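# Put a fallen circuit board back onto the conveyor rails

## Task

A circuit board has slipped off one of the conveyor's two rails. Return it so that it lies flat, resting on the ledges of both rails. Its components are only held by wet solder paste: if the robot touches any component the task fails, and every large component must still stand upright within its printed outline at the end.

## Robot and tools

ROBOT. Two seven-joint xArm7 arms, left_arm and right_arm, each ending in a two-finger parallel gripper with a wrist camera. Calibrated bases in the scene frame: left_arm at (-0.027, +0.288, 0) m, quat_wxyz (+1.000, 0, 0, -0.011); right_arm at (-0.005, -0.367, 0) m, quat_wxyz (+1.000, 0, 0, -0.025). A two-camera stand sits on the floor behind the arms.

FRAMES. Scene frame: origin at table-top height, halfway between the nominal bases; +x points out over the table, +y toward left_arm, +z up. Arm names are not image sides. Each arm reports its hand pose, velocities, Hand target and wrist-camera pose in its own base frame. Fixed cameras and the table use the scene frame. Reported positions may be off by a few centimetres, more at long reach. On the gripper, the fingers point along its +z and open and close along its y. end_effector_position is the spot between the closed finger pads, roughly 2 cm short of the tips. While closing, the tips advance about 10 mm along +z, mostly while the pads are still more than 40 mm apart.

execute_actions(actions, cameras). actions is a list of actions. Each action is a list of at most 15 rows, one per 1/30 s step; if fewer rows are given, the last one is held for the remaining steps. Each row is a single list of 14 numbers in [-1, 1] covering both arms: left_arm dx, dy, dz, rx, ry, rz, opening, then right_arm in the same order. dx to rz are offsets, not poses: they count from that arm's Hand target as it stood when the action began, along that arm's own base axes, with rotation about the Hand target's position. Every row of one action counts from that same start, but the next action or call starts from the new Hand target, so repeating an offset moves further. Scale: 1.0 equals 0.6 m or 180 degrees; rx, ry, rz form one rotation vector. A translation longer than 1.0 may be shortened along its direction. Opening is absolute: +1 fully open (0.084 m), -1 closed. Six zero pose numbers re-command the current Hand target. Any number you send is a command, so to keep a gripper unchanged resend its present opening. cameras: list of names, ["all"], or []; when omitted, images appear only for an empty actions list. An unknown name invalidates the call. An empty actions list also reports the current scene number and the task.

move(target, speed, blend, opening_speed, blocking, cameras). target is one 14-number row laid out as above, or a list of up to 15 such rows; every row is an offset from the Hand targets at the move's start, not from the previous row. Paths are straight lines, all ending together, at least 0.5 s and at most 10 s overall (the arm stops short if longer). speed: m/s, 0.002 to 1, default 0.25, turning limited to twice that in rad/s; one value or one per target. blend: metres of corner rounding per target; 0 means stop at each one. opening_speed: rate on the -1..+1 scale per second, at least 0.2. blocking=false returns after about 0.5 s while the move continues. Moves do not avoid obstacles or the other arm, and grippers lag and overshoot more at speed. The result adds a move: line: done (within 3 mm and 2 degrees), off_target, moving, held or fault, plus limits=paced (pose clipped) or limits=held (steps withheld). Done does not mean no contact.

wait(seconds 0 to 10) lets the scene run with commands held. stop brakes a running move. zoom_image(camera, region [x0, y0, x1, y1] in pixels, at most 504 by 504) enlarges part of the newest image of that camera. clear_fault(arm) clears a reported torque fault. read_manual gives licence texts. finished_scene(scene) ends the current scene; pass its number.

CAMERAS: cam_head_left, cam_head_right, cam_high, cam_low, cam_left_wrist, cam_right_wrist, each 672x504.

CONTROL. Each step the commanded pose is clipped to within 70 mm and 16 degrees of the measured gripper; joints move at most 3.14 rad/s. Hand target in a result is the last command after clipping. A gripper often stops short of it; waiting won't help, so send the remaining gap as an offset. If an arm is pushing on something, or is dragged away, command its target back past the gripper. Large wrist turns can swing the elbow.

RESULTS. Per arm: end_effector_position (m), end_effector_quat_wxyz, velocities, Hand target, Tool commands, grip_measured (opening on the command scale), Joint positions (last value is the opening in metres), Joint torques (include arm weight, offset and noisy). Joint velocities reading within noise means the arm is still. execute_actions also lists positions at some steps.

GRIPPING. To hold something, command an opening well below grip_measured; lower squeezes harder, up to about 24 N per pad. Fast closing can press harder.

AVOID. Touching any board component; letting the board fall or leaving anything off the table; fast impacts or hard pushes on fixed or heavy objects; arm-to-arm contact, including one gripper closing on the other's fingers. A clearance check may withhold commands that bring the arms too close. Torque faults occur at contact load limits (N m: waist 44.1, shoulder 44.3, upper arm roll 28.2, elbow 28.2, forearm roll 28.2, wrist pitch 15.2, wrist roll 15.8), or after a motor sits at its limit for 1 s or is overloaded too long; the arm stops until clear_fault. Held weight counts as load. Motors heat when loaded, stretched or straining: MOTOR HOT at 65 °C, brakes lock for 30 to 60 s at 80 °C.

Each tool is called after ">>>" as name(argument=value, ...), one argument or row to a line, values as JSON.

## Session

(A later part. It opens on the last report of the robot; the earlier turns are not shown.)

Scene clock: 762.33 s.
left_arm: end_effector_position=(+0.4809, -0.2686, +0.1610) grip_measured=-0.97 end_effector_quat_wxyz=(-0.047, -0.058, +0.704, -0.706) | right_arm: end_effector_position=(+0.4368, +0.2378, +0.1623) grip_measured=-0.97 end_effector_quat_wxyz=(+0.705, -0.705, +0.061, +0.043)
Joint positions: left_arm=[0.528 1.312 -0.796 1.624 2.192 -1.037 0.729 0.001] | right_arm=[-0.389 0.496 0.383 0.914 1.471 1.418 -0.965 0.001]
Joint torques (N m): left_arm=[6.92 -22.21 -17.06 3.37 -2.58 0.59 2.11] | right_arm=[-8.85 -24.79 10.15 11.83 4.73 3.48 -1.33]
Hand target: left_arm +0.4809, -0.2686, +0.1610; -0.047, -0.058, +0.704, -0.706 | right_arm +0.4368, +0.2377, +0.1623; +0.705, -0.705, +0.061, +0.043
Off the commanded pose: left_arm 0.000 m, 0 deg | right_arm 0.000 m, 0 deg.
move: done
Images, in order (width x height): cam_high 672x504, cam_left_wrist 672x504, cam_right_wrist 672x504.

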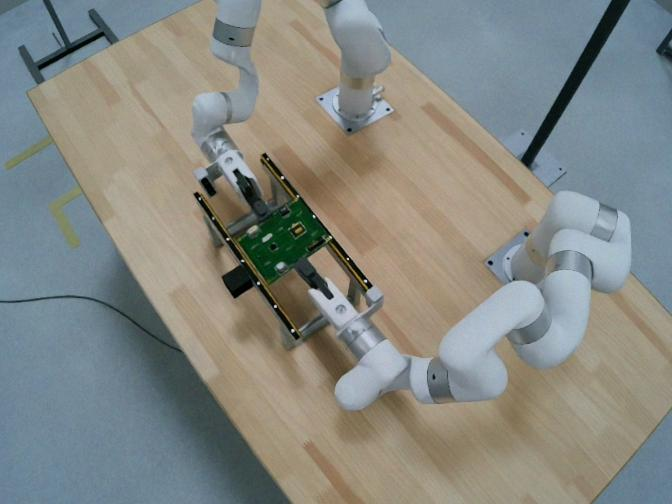

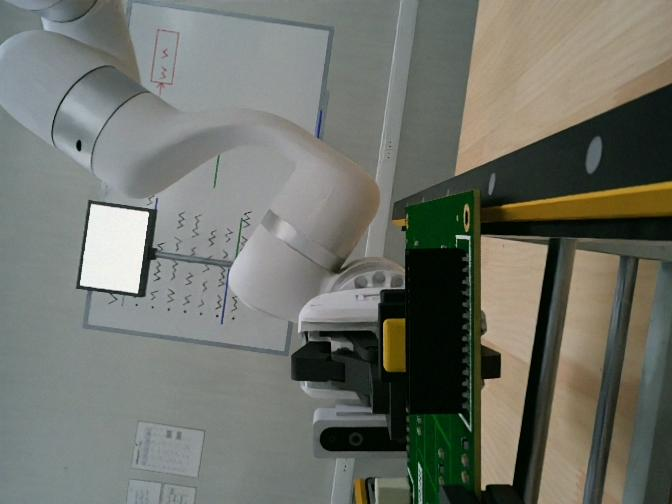

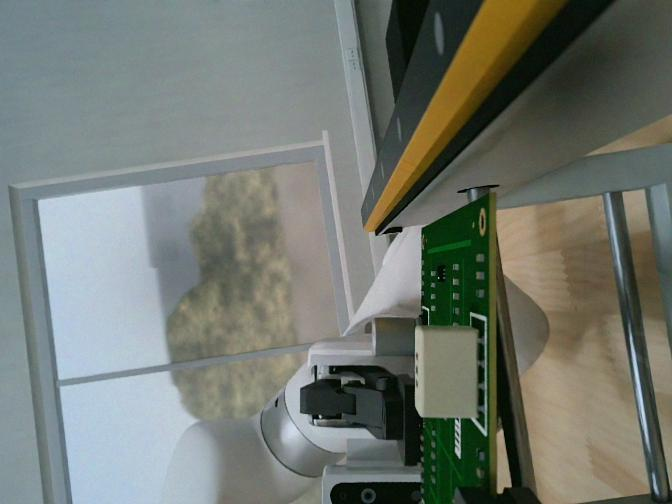

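>>> move(
  target=[
    [0, 0, 0.0367, 0, 0, 0, -1, 0, 0, 0.0367, 0, 0, 0, -1],
    [0, 0, 0.0367, -0.0011, -0.0472, 0, -1, 0, 0, 0.0367, 0.0009, -0.0472, 0, -1],
  ],
  speed=0.05,
  cameras=["cam_left_wrist", "cam_right_wrist", "cam_high", "cam_low"],
)

>>> zoom_image(
  camera="cam_right_wrist",
  region=[340, 100, 600, 300],
)

>>> zoom_image(
  camera="cam_left_wrist",
  region=[370, 120, 630, 320],
)

Scene clock: 768.60 s.
left_arm: end_effector_position=(+0.4809, -0.2686, +0.1830) grip_measured=-0.97 end_effector_quat_wxyz=(+0.006, -0.006, +0.705, -0.709) | right_arm: end_effector_position=(+0.4368, +0.2377, +0.1843) grip_measured=-0.97 end_effector_quat_wxyz=(+0.709, -0.705, +0.009, -0.009)
Joint positions: left_arm=[0.557 1.283 -0.843 1.601 2.209 -1.02 0.836 0.001] | right_arm=[-0.402 0.438 0.395 0.899 1.482 1.438 -1.073 0.001]
Joint torques (N m): left_arm=[7.45 -16.35 -17.37 9.01 -0.17 0.51 2.07] | right_arm=[-9.6 -17.1 8.98 19.19 4.97 3.24 -1.51]
Hand target: left_arm +0.4809, -0.2686, +0.1830; +0.006, -0.006, +0.705, -0.709 | right_arm +0.4368, +0.2377, +0.1843; +0.709, -0.705, +0.009, -0.009
Off the commanded pose: left_arm 0.000 m, 0 deg | right_arm 0.000 m, 0 deg.
move: done
Images, in order (width x height): cam_high 672x504, cam_low 672x504, cam_left_wrist 672x504, cam_right_wrist 672x504.

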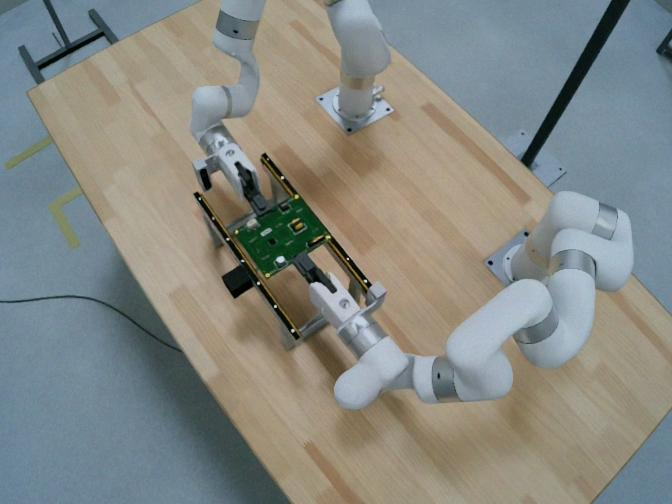

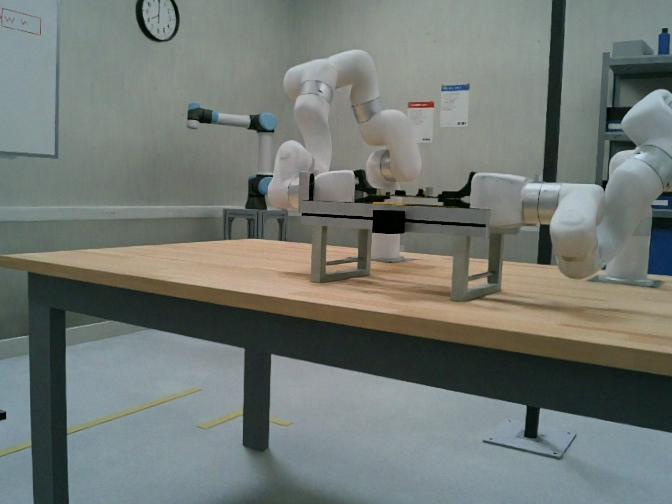

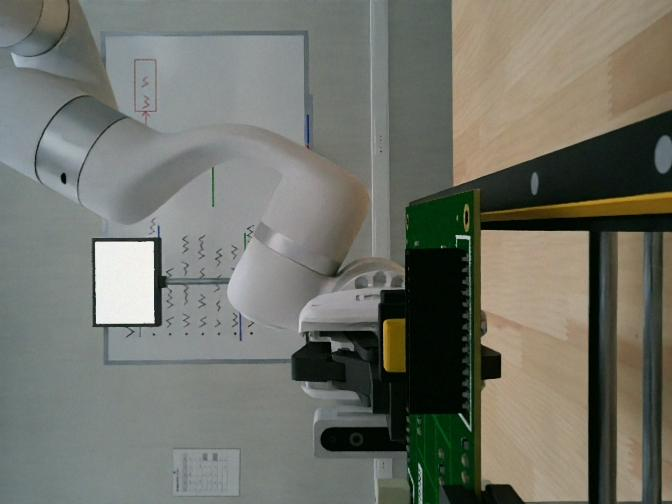

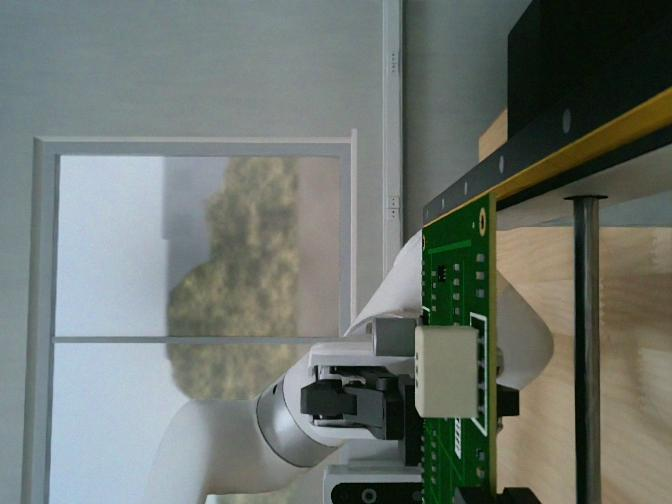

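Scaled by 1.938 from the camera's 672x504 image, which has a finer 960x720 frame.

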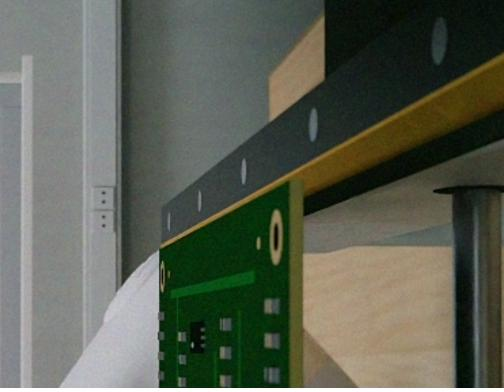

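Scaled by 1.938 from the camera's 672x504 image, which has a finer 960x720 frame.

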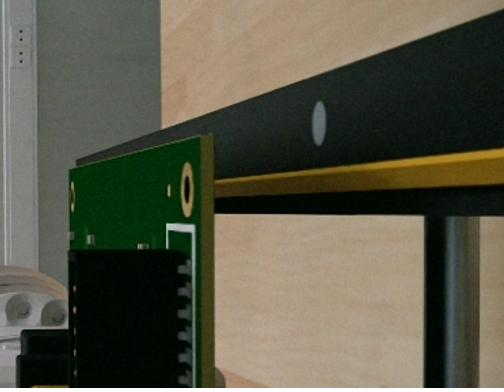

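>>> zoom_image(
  camera="cam_right_wrist",
  region=[420, 60, 672, 249],
)

>>> zoom_image(
  camera="cam_left_wrist",
  region=[390, 90, 672, 301],
)

>>> zoom_image(
  camera="cam_high",
  region=[180, 150, 380, 350],
)

Scaled by 2.000 from the camera's 672x504 image, which has a finer 960x720 frame.

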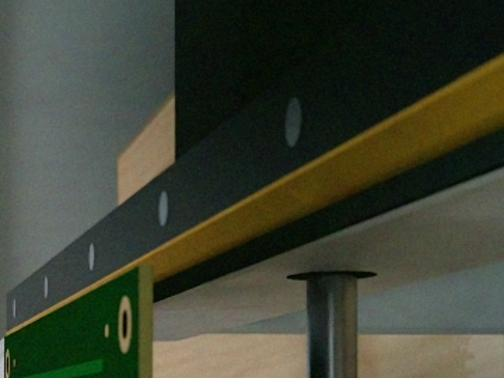

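Scaled by 1.787 from the camera's 672x504 image, which has a finer 960x720 frame.

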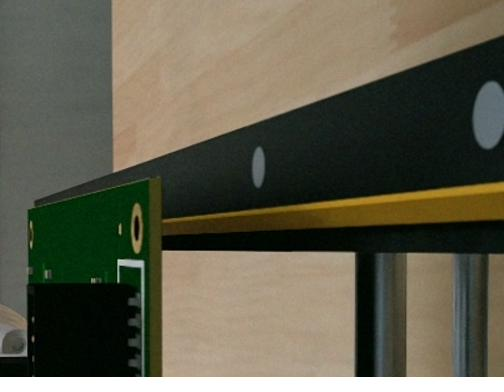

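Scaled by 2.520 from the camera's 672x504 image, which has a finer 960x720 frame.

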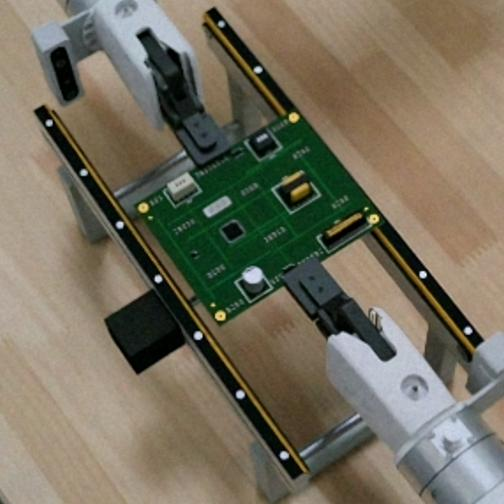

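>>> move(
  target=[
    [0.009, -0.0002, 0, 0, 0, 0.0067, -1, 0.0147, 0.0003, 0, 0, 0, 0.0067, -1],
    [0.009, -0.0002, -0.0167, 0, 0, 0.0067, -1, 0.0147, 0.0003, -0.0167, 0, 0, 0.0067, -1],
  ],
  speed=0.04,
  cameras=["cam_left_wrist", "cam_right_wrist", "cam_high", "cam_head_left"],
)

>>> zoom_image(
  camera="cam_right_wrist",
  region=[400, 60, 652, 249],
)

>>> zoom_image(
  camera="cam_left_wrist",
  region=[390, 90, 642, 279],
)

>>> zoom_image(
  camera="cam_high",
  region=[180, 150, 380, 350],
)

Scene clock: 823.47 s.
left_arm: end_effector_position=(+0.4864, -0.2687, +0.1730) grip_measured=-0.97 end_effector_quat_wxyz=(+0.013, -0.013, +0.705, -0.709) | right_arm: end_effector_position=(+0.4457, +0.2379, +0.1743) grip_measured=-0.97 end_effector_quat_wxyz=(+0.709, -0.705, +0.001, -0.002)
Joint positions: left_arm=[0.555 1.309 -0.839 1.612 2.204 -1.005 0.856 0.001] | right_arm=[-0.39 0.498 0.388 0.956 1.451 1.435 -1.07 0.001]
Joint torques (N m): left_arm=[-7.42 -16.64 -10.45 9.47 -0.46 -3.52 2.12] | right_arm=[9.44 -17.89 2.32 19.02 -2.5 1.06 -1.49]
Hand target: left_arm +0.4863, -0.2687, +0.1730; +0.013, -0.013, +0.705, -0.709 | right_arm +0.4457, +0.2379, +0.1743; +0.709, -0.705, +0.001, -0.002
Off the commanded pose: left_arm 0.000 m, 0 deg | right_arm 0.000 m, 0 deg.
move: done
Images, in order (width x height): cam_head_left 672x504, cam_high 672x504, cam_left_wrist 672x504, cam_right_wrist 672x504.

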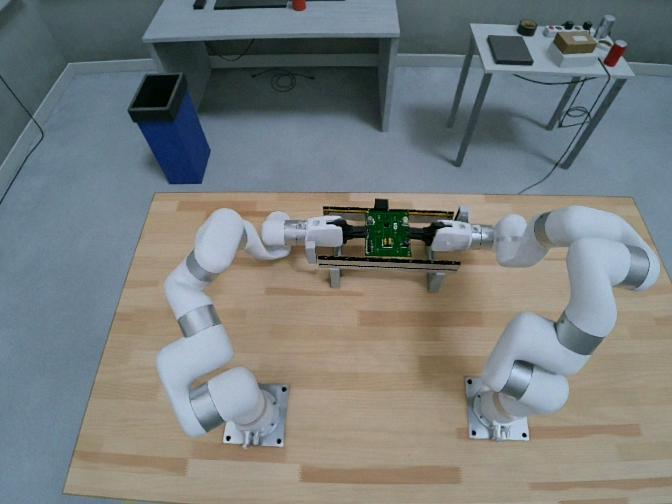

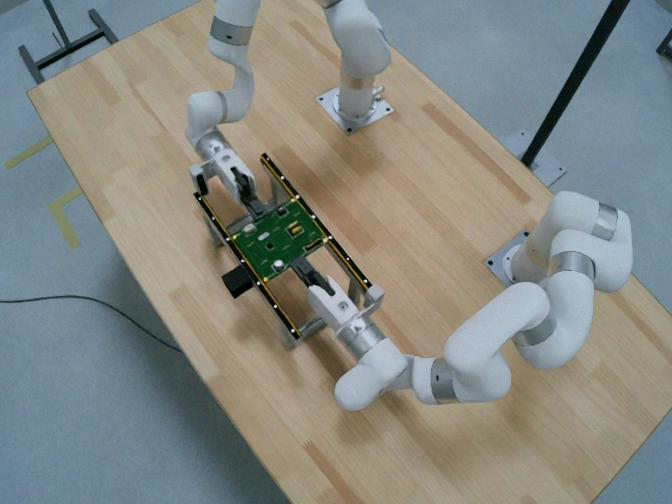

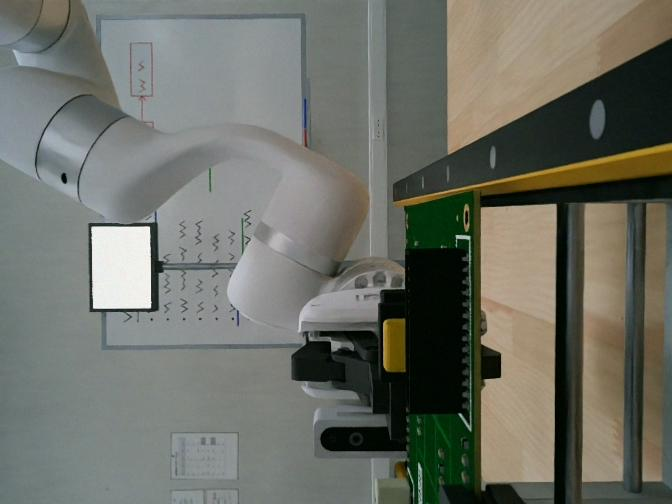

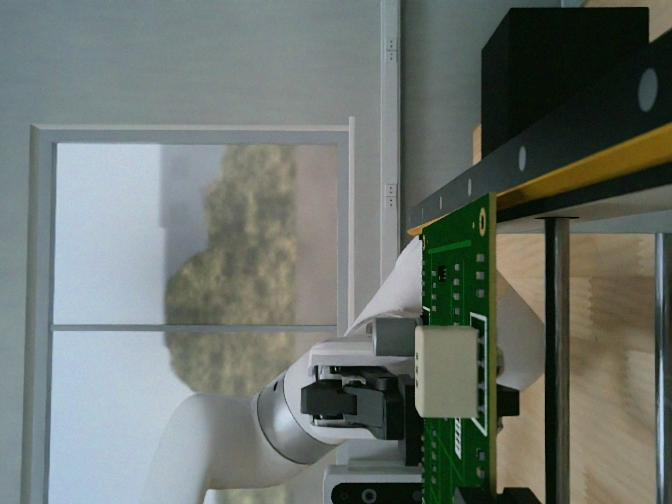

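Scaled by 2.000 from the camera's 672x504 image, which has a finer 960x720 frame.

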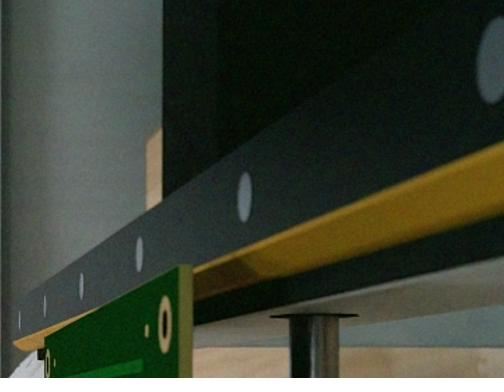

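Scaled by 2.000 from the camera's 672x504 image, which has a finer 960x720 frame.

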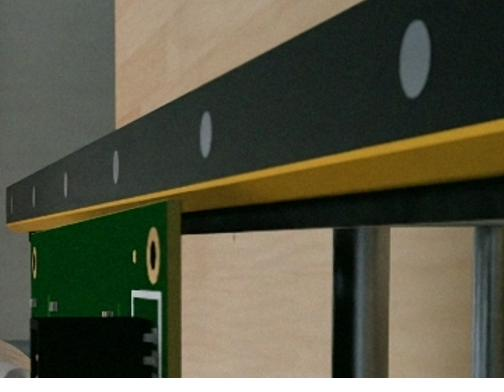

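Scaled by 2.520 from the camera's 672x504 image, which has a finer 960x720 frame.

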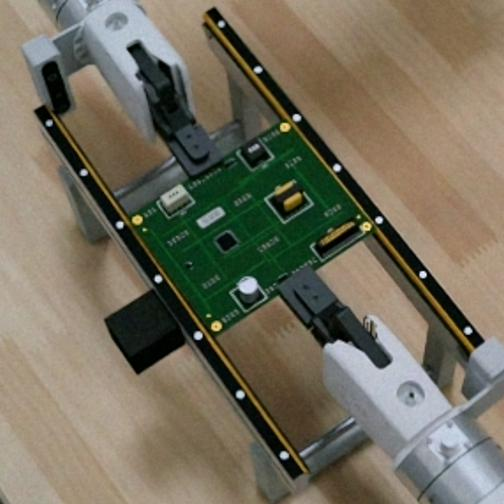

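>>> move(
  target=[0.0024, 0, -0.005, 0, 0, -0.0056, -1, -0.0024, 0, -0.005, 0, 0, -0.0056, -1],
  speed=0.03,
  cameras=["cam_left_wrist", "cam_right_wrist"],
)

>>> zoom_image(
  camera="cam_right_wrist",
  region=[400, 100, 600, 250],
)

>>> zoom_image(
  camera="cam_left_wrist",
  region=[390, 120, 590, 270],
)

Scene clock: 913.40 s.
left_arm: end_effector_position=(+0.4878, -0.2687, +0.1700) grip_measured=-0.97 end_effector_quat_wxyz=(+0.007, -0.007, +0.705, -0.709) | right_arm: end_effector_position=(+0.4442, +0.2379, +0.1713) grip_measured=-0.97 end_effector_quat_wxyz=(+0.709, -0.705, +0.008, -0.008)
Joint positions: left_arm=[0.53 1.319 -0.825 1.656 2.216 -1.034 0.835 0.001] | right_arm=[-0.391 0.494 0.388 0.938 1.469 1.426 -1.087 0.001]
Joint torques (N m): left_arm=[-8.96 -16.76 -10.6 9.41 -0.24 -3.27 -2.18] | right_arm=[-8.47 -25.08 10.69 12.2 4.75 1.27 -1.4]
Hand target: left_arm +0.4878, -0.2687, +0.1700; +0.007, -0.007, +0.705, -0.709 | right_arm +0.4442, +0.2379, +0.1713; +0.709, -0.705, +0.008, -0.008
Off the commanded pose: left_arm 0.000 m, 0 deg | right_arm 0.000 m, 0 deg.
move: done
Images, in order (width x height): cam_left_wrist 672x504, cam_right_wrist 672x504.

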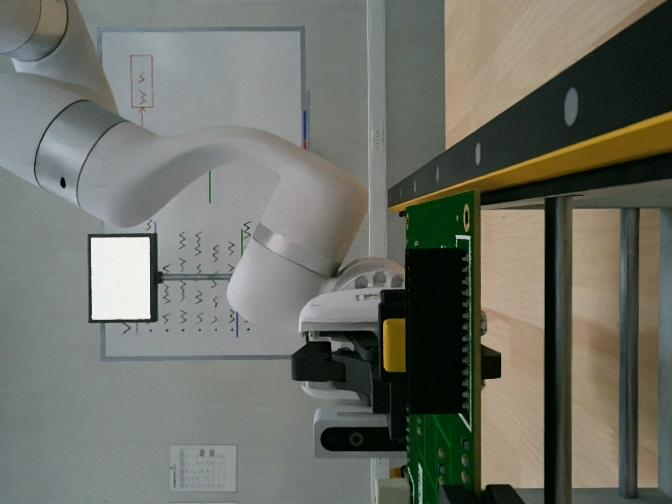

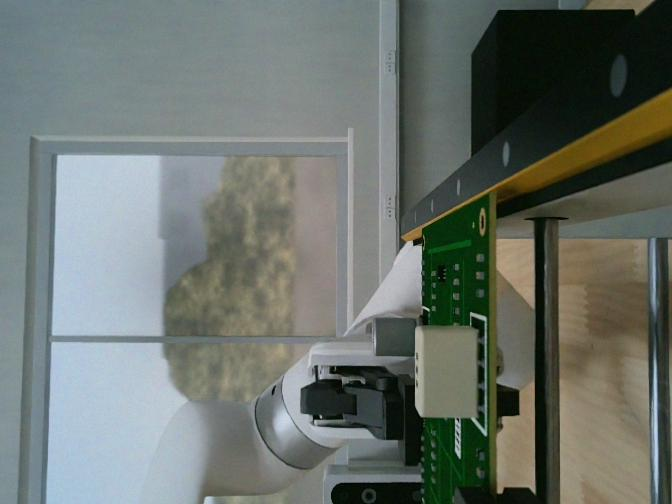

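Scaled by 2.520 from the camera's 672x504 image, which has a finer 960x720 frame.

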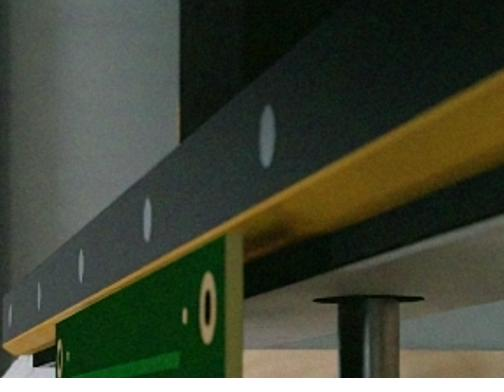

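Scaled by 2.520 from the camera's 672x504 image, which has a finer 960x720 frame.

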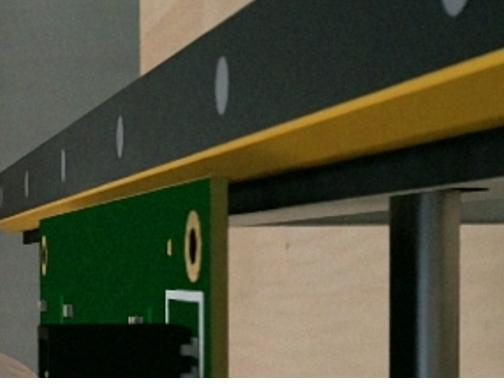

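>>> move(
  target=[
    [-0.0015, 0, 0, 0, 0, 0, -1, -0.0015, 0, 0, 0, 0, 0, -1],
    [-0.0015, 0, -0.0075, 0, 0, 0, -1, -0.0015, 0, -0.0075, 0, 0, 0, -1],
  ],
  speed=0.02,
  cameras=["cam_left_wrist", "cam_right_wrist", "cam_high"],
)

>>> zoom_image(
  camera="cam_right_wrist",
  region=[400, 100, 600, 250],
)

>>> zoom_image(
  camera="cam_left_wrist",
  region=[390, 120, 590, 270],
)

>>> zoom_image(
  camera="cam_high",
  region=[200, 170, 360, 310],
)

Scene clock: 925.70 s.
left_arm: end_effector_position=(+0.4869, -0.2687, +0.1655) grip_measured=-0.97 end_effector_quat_wxyz=(+0.007, -0.007, +0.705, -0.709) | right_arm: end_effector_position=(+0.4433, +0.2379, +0.1668) grip_measured=-0.97 end_effector_quat_wxyz=(+0.709, -0.705, +0.008, -0.008)
Joint positions: left_arm=[0.53 1.328 -0.822 1.656 2.219 -1.032 0.843 0.001] | right_arm=[-0.391 0.505 0.387 0.938 1.467 1.423 -1.096 0.001]
Joint torques (N m): left_arm=[-8.02 -16.8 -10.05 8.93 -0.07 -3.53 2.06] | right_arm=[9.99 -18.03 2.88 18.39 -2.79 1.21 -1.46]
Hand target: left_arm +0.4869, -0.2687, +0.1655; +0.007, -0.007, +0.705, -0.709 | right_arm +0.4433, +0.2379, +0.1668; +0.709, -0.705, +0.008, -0.008
Off the commanded pose: left_arm 0.000 m, 0 deg | right_arm 0.000 m, 0 deg.
move: done
Images, in order (width x height): cam_high 672x504, cam_left_wrist 672x504, cam_right_wrist 672x504.

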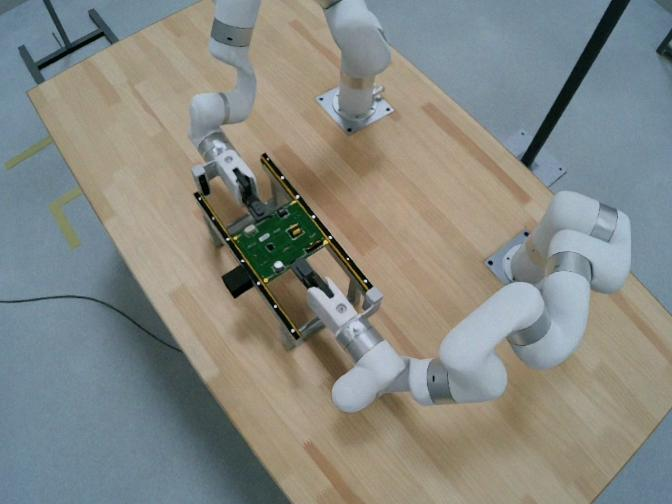

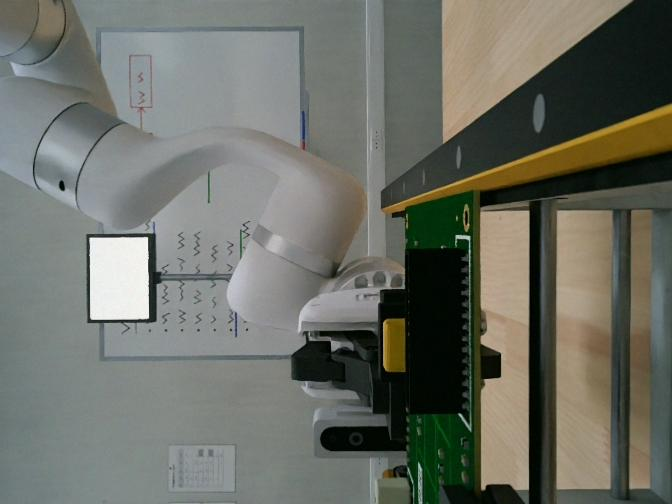

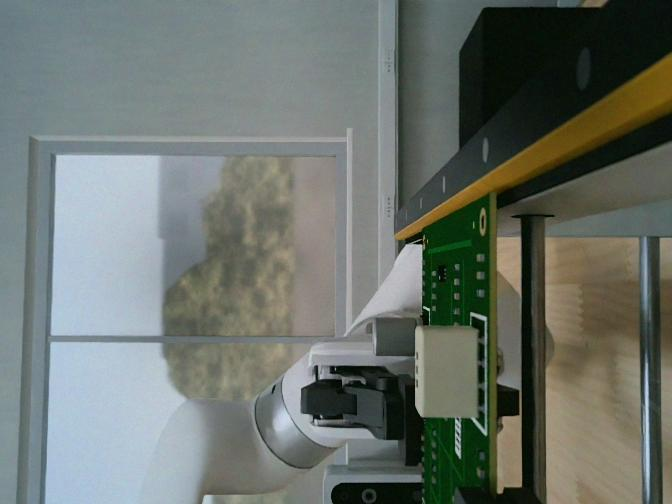

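Scaled by 2.520 from the camera's 672x504 image, which has a finer 960x720 frame.

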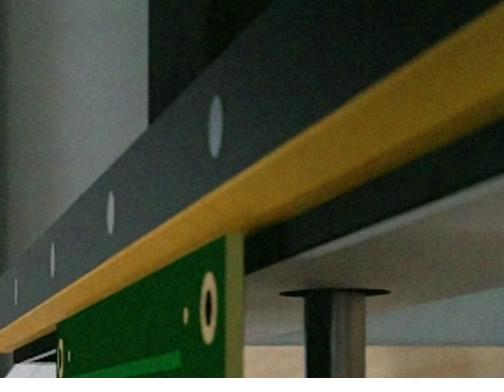

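Scaled by 2.520 from the camera's 672x504 image, which has a finer 960x720 frame.

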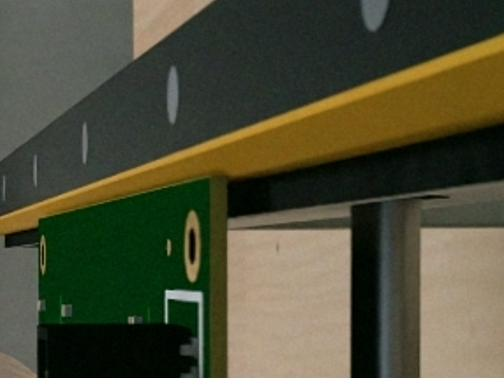

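Scaled by 3.150 from the camera's 672x504 image, which has a finer 960x720 frame.

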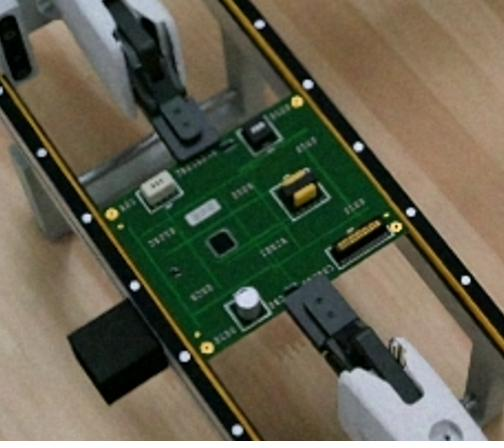

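>>> move(
  target=[
    [0.0008, 0, 0, 0, 0, 0, -1, 0.0008, 0, 0, 0, 0, 0, -1],
    [0.0008, 0, -0.0037, 0, 0, 0, -1, 0.0008, 0, -0.0037, 0, 0, 0, -1],
  ],
  speed=0.01,
  cameras=["cam_left_wrist", "cam_right_wrist"],
)

>>> zoom_image(
  camera="cam_right_wrist",
  region=[400, 100, 600, 250],
)

>>> zoom_image(
  camera="cam_left_wrist",
  region=[390, 120, 590, 270],
)

Scene clock: 942.47 s.
left_arm: end_effector_position=(+0.4874, -0.2687, +0.1633) grip_measured=-0.97 end_effector_quat_wxyz=(+0.007, -0.007, +0.705, -0.709) | right_arm: end_effector_position=(+0.4438, +0.2379, +0.1646) grip_measured=-0.97 end_effector_quat_wxyz=(+0.709, -0.705, +0.008, -0.008)
Joint positions: left_arm=[0.527 1.334 -0.819 1.663 2.22 -1.035 0.844 0.001] | right_arm=[-0.389 0.512 0.386 0.942 1.466 1.422 -1.1 0.001]
Joint torques (N m): left_arm=[-8.4 -17.06 -10.52 9.47 -0.09 -3.32 2.14] | right_arm=[10.33 -17.68 3.38 18.59 -2.63 1.18 -1.47]
Hand target: left_arm +0.4874, -0.2687, +0.1632; +0.007, -0.007, +0.705, -0.709 | right_arm +0.4438, +0.2379, +0.1646; +0.709, -0.705, +0.008, -0.008
Off the commanded pose: left_arm 0.000 m, 0 deg | right_arm 0.000 m, 0 deg.
move: done
Images, in order (width x height): cam_left_wrist 672x504, cam_right_wrist 672x504.

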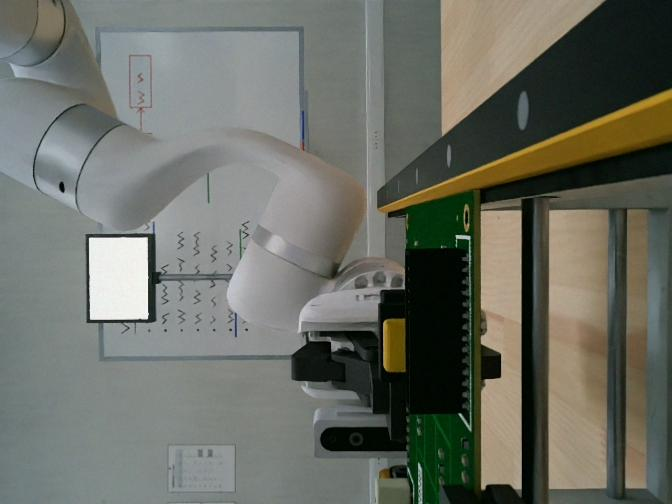

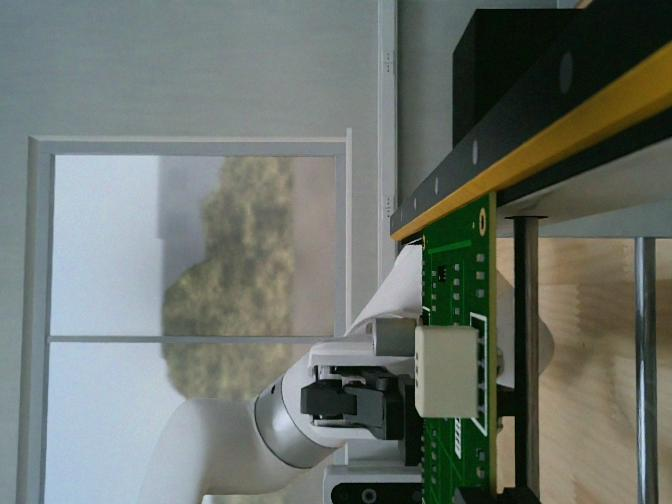

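Scaled by 2.520 from the camera's 672x504 image, which has a finer 960x720 frame.

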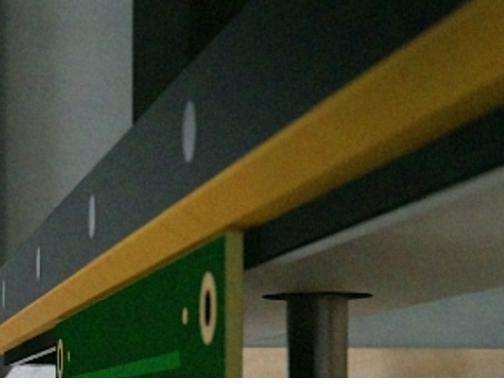

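Scaled by 2.520 from the camera's 672x504 image, which has a finer 960x720 frame.

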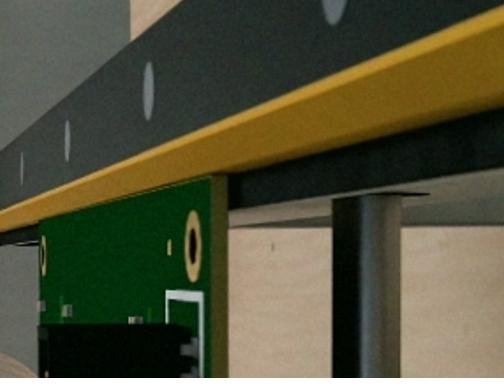

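>>> move(
  target=[
    [0, 0, -0.0008, 0, 0, 0, -1, 0, 0, -0.0008, 0, 0, 0, -1],
    [0, 0, -0.0008, 0, 0, 0, -0.5, 0, 0, -0.0008, 0, 0, 0, -0.5],
  ],
  speed=0.01,
  opening_speed=0.2,
  cameras=["cam_left_wrist", "cam_right_wrist", "cam_high", "cam_low"],
)

>>> zoom_image(
  camera="cam_right_wrist",
  region=[400, 100, 600, 250],
)

>>> zoom_image(
  camera="cam_left_wrist",
  region=[390, 120, 590, 270],
)

>>> zoom_image(
  camera="cam_high",
  region=[200, 170, 360, 310],
)

Scene clock: 957.77 s.
left_arm: end_effector_position=(+0.4874, -0.2687, +0.1628) grip_measured=-0.52 end_effector_quat_wxyz=(+0.007, -0.007, +0.705, -0.709) | right_arm: end_effector_position=(+0.4438, +0.2379, +0.1641) grip_measured=-0.52 end_effector_quat_wxyz=(+0.709, -0.705, +0.008, -0.008)
Joint positions: left_arm=[0.527 1.335 -0.819 1.663 2.22 -1.035 0.845 0.021] | right_arm=[-0.389 0.514 0.386 0.942 1.465 1.421 -1.101 0.021]
Joint torques (N m): left_arm=[-1.76 -19.04 -10.27 8.92 -1.79 -2.98 1.43] | right_arm=[7.22 -19.68 3.04 16.55 -1.34 1.5 -1.39]
Hand target: left_arm +0.4874, -0.2687, +0.1628; +0.007, -0.007, +0.705, -0.709 | right_arm +0.4438, +0.2379, +0.1641; +0.709, -0.705, +0.008, -0.008
Off the commanded pose: left_arm 0.000 m, 0 deg | right_arm 0.000 m, 0 deg.
move: done
Images, in order (width x height): cam_high 672x504, cam_low 672x504, cam_left_wrist 672x504, cam_right_wrist 672x504.

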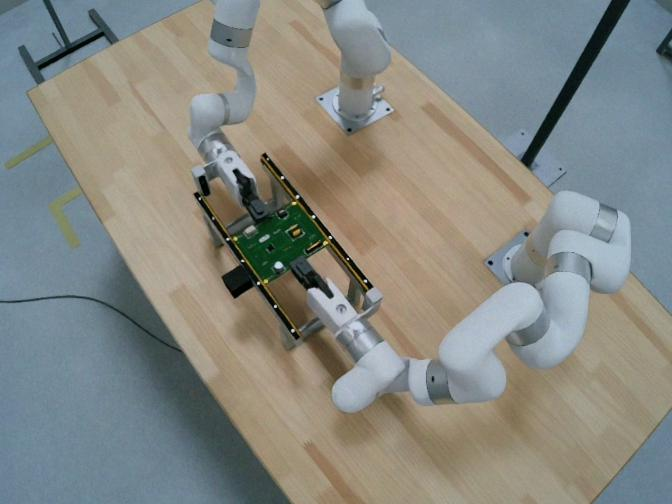

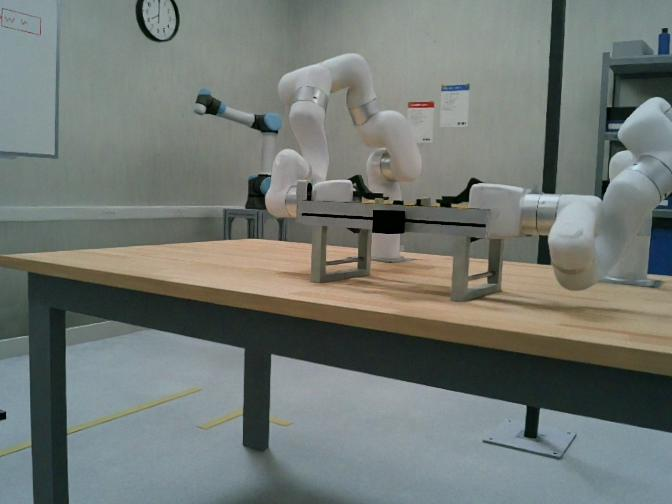

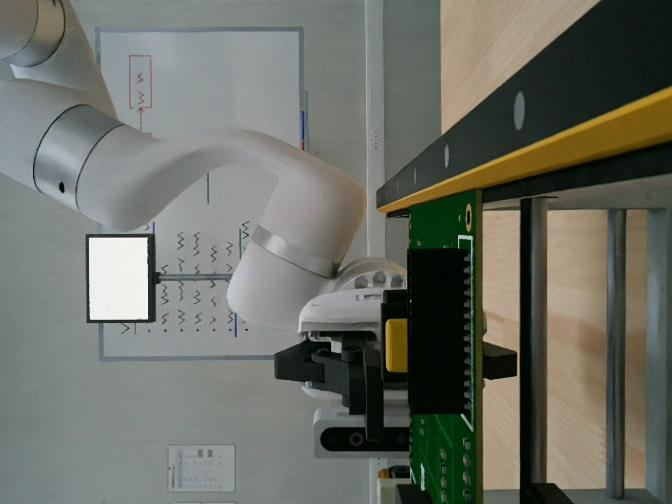

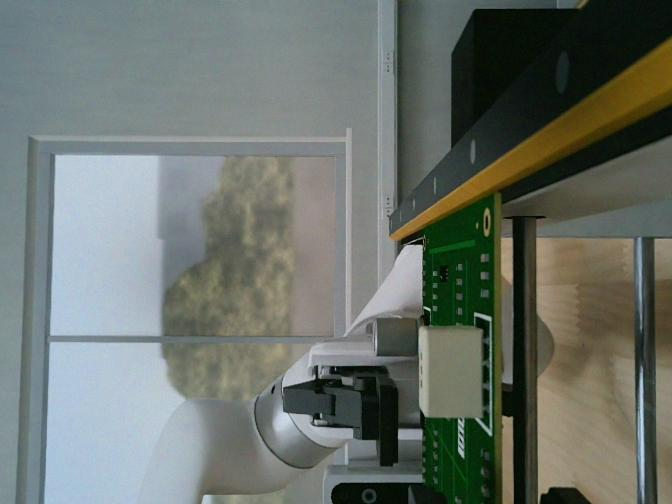

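Scaled by 2.520 from the camera's 672x504 image, which has a finer 960x720 frame.

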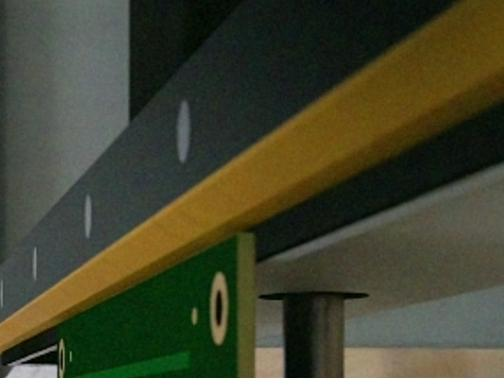

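Scaled by 2.520 from the camera's 672x504 image, which has a finer 960x720 frame.

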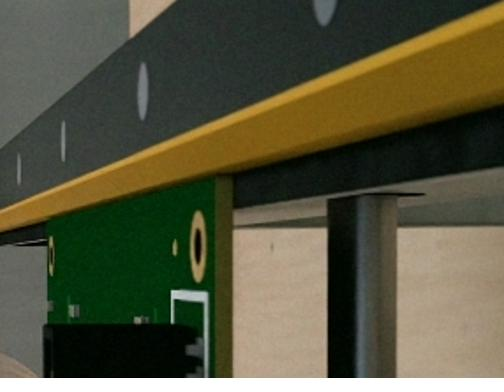

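Scaled by 3.150 from the camera's 672x504 image, which has a finer 960x720 frame.

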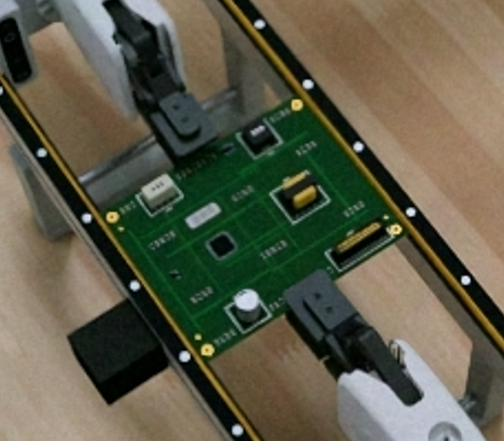

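>>> move(
  target=[
    [-0.0004, 0.02, 0, 0, 0, 0, -0.5, -0.0005, -0.02, 0, 0, 0, 0, -0.5],
    [-0.0063, 0.3165, 0, 0, 0, 0, -0.5, -0.0072, -0.3165, 0, 0, 0, 0, -0.5],
  ],
  speed=[0.03, 0.2],
  blend=[0.003, 0],
  cameras=["all"],
)

>>> zoom_image(
  camera="cam_high",
  region=[200, 170, 360, 310],
)

>>> zoom_image(
  camera="cam_left_wrist",
  region=[300, 180, 560, 380],
)

>>> zoom_image(
  camera="cam_right_wrist",
  region=[300, 180, 560, 380],
)

Scene clock: 966.03 s.
left_arm: end_effector_position=(+0.4836, -0.0788, +0.1628) grip_measured=-0.52 end_effector_quat_wxyz=(+0.007, -0.007, +0.705, -0.709) | right_arm: end_effector_position=(+0.4395, +0.0481, +0.1641) grip_measured=-0.52 end_effector_quat_wxyz=(+0.709, -0.705, +0.008, -0.008)
Joint positions: left_arm=[0.731 1.315 -0.681 1.837 2.357 -1.404 0.733 0.021] | right_arm=[-0.636 0.585 0.184 1.111 1.125 1.724 -1.048 0.021]
Joint torques (N m): left_arm=[3.13 -18.33 -7.22 11.4 -0.24 -3.14 -2.24] | right_arm=[-9.91 -20.34 0.44 18.37 -2.28 2.99 1.47]
Hand target: left_arm +0.4836, -0.0788, +0.1628; +0.007, -0.007, +0.705, -0.709 | right_arm +0.4395, +0.0480, +0.1641; +0.709, -0.705, +0.008, -0.008
Off the commanded pose: left_arm 0.000 m, 0 deg | right_arm 0.000 m, 0 deg.
move: done

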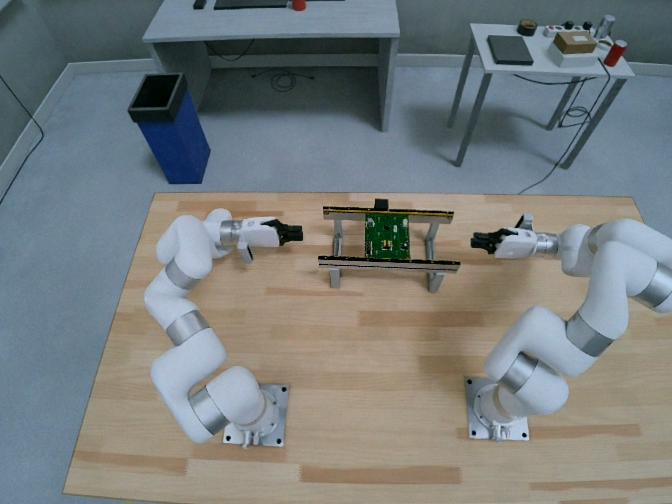

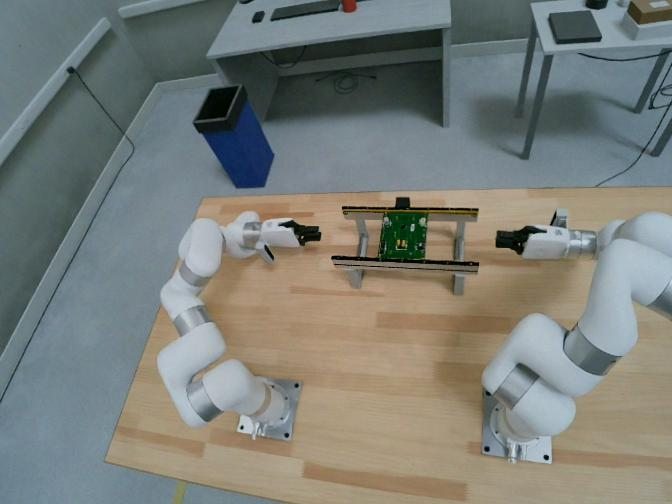

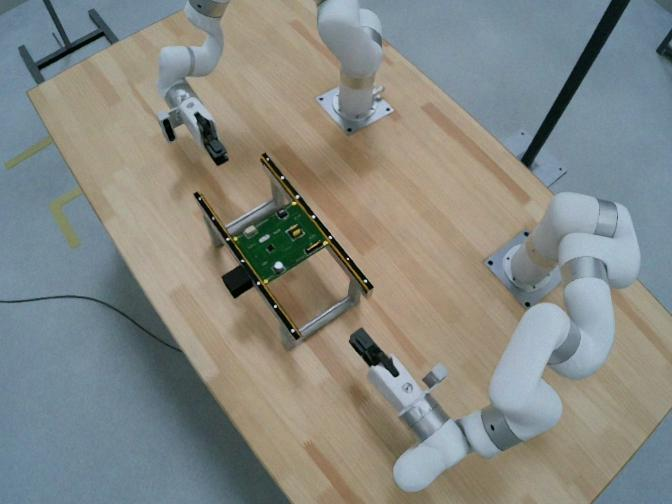

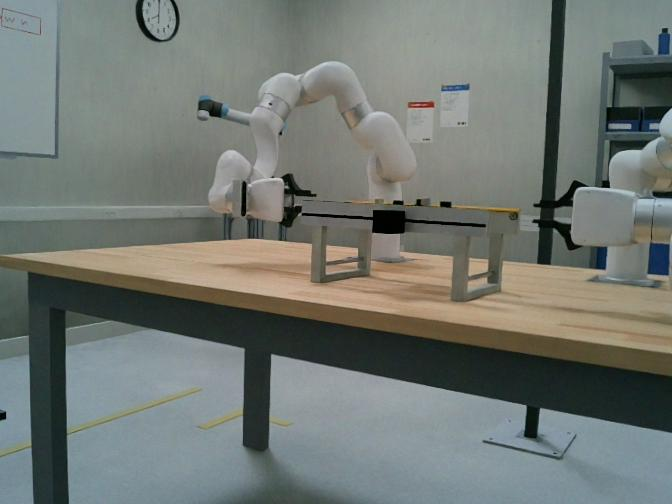

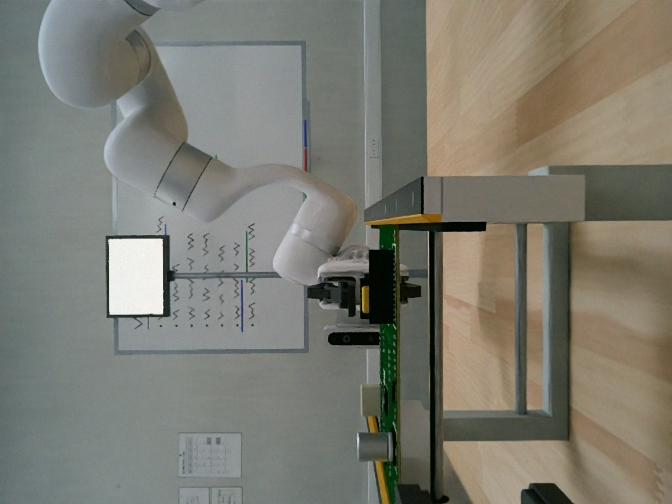

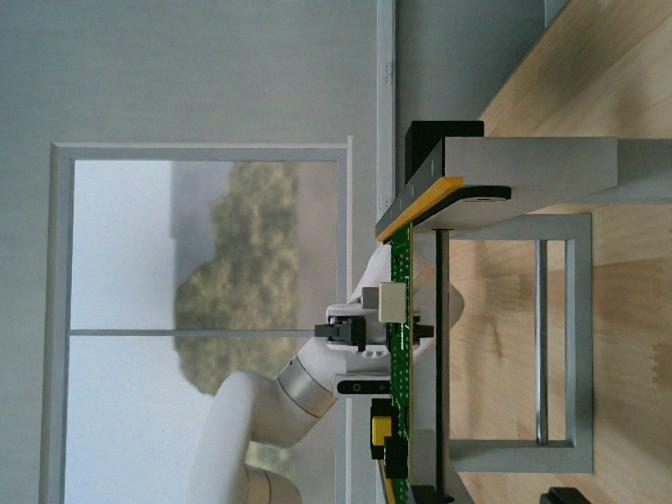

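Scaled by 3.150 from the camera's 672x504 image, which has a finer 960x720 frame.

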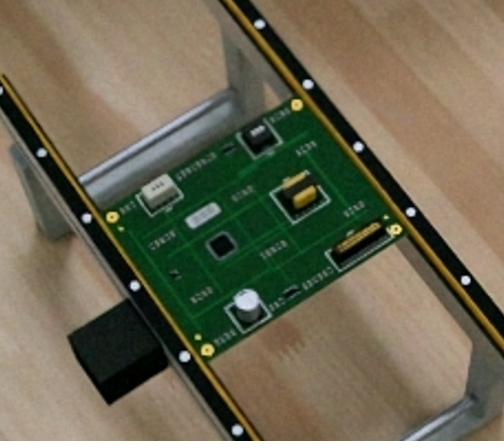

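Scaled by 1.938 from the camera's 672x504 image, which has a finer 960x720 frame.

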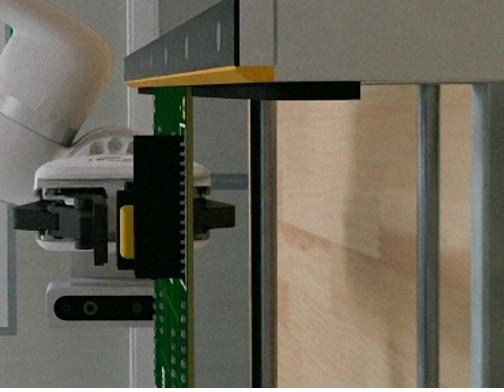

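Scaled by 1.938 from the camera's 672x504 image, which has a finer 960x720 frame.

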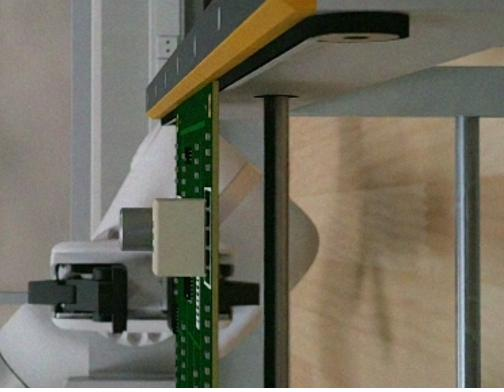

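>>> finished_scene(
  scene=1,
)

The scene is finished: the task was done.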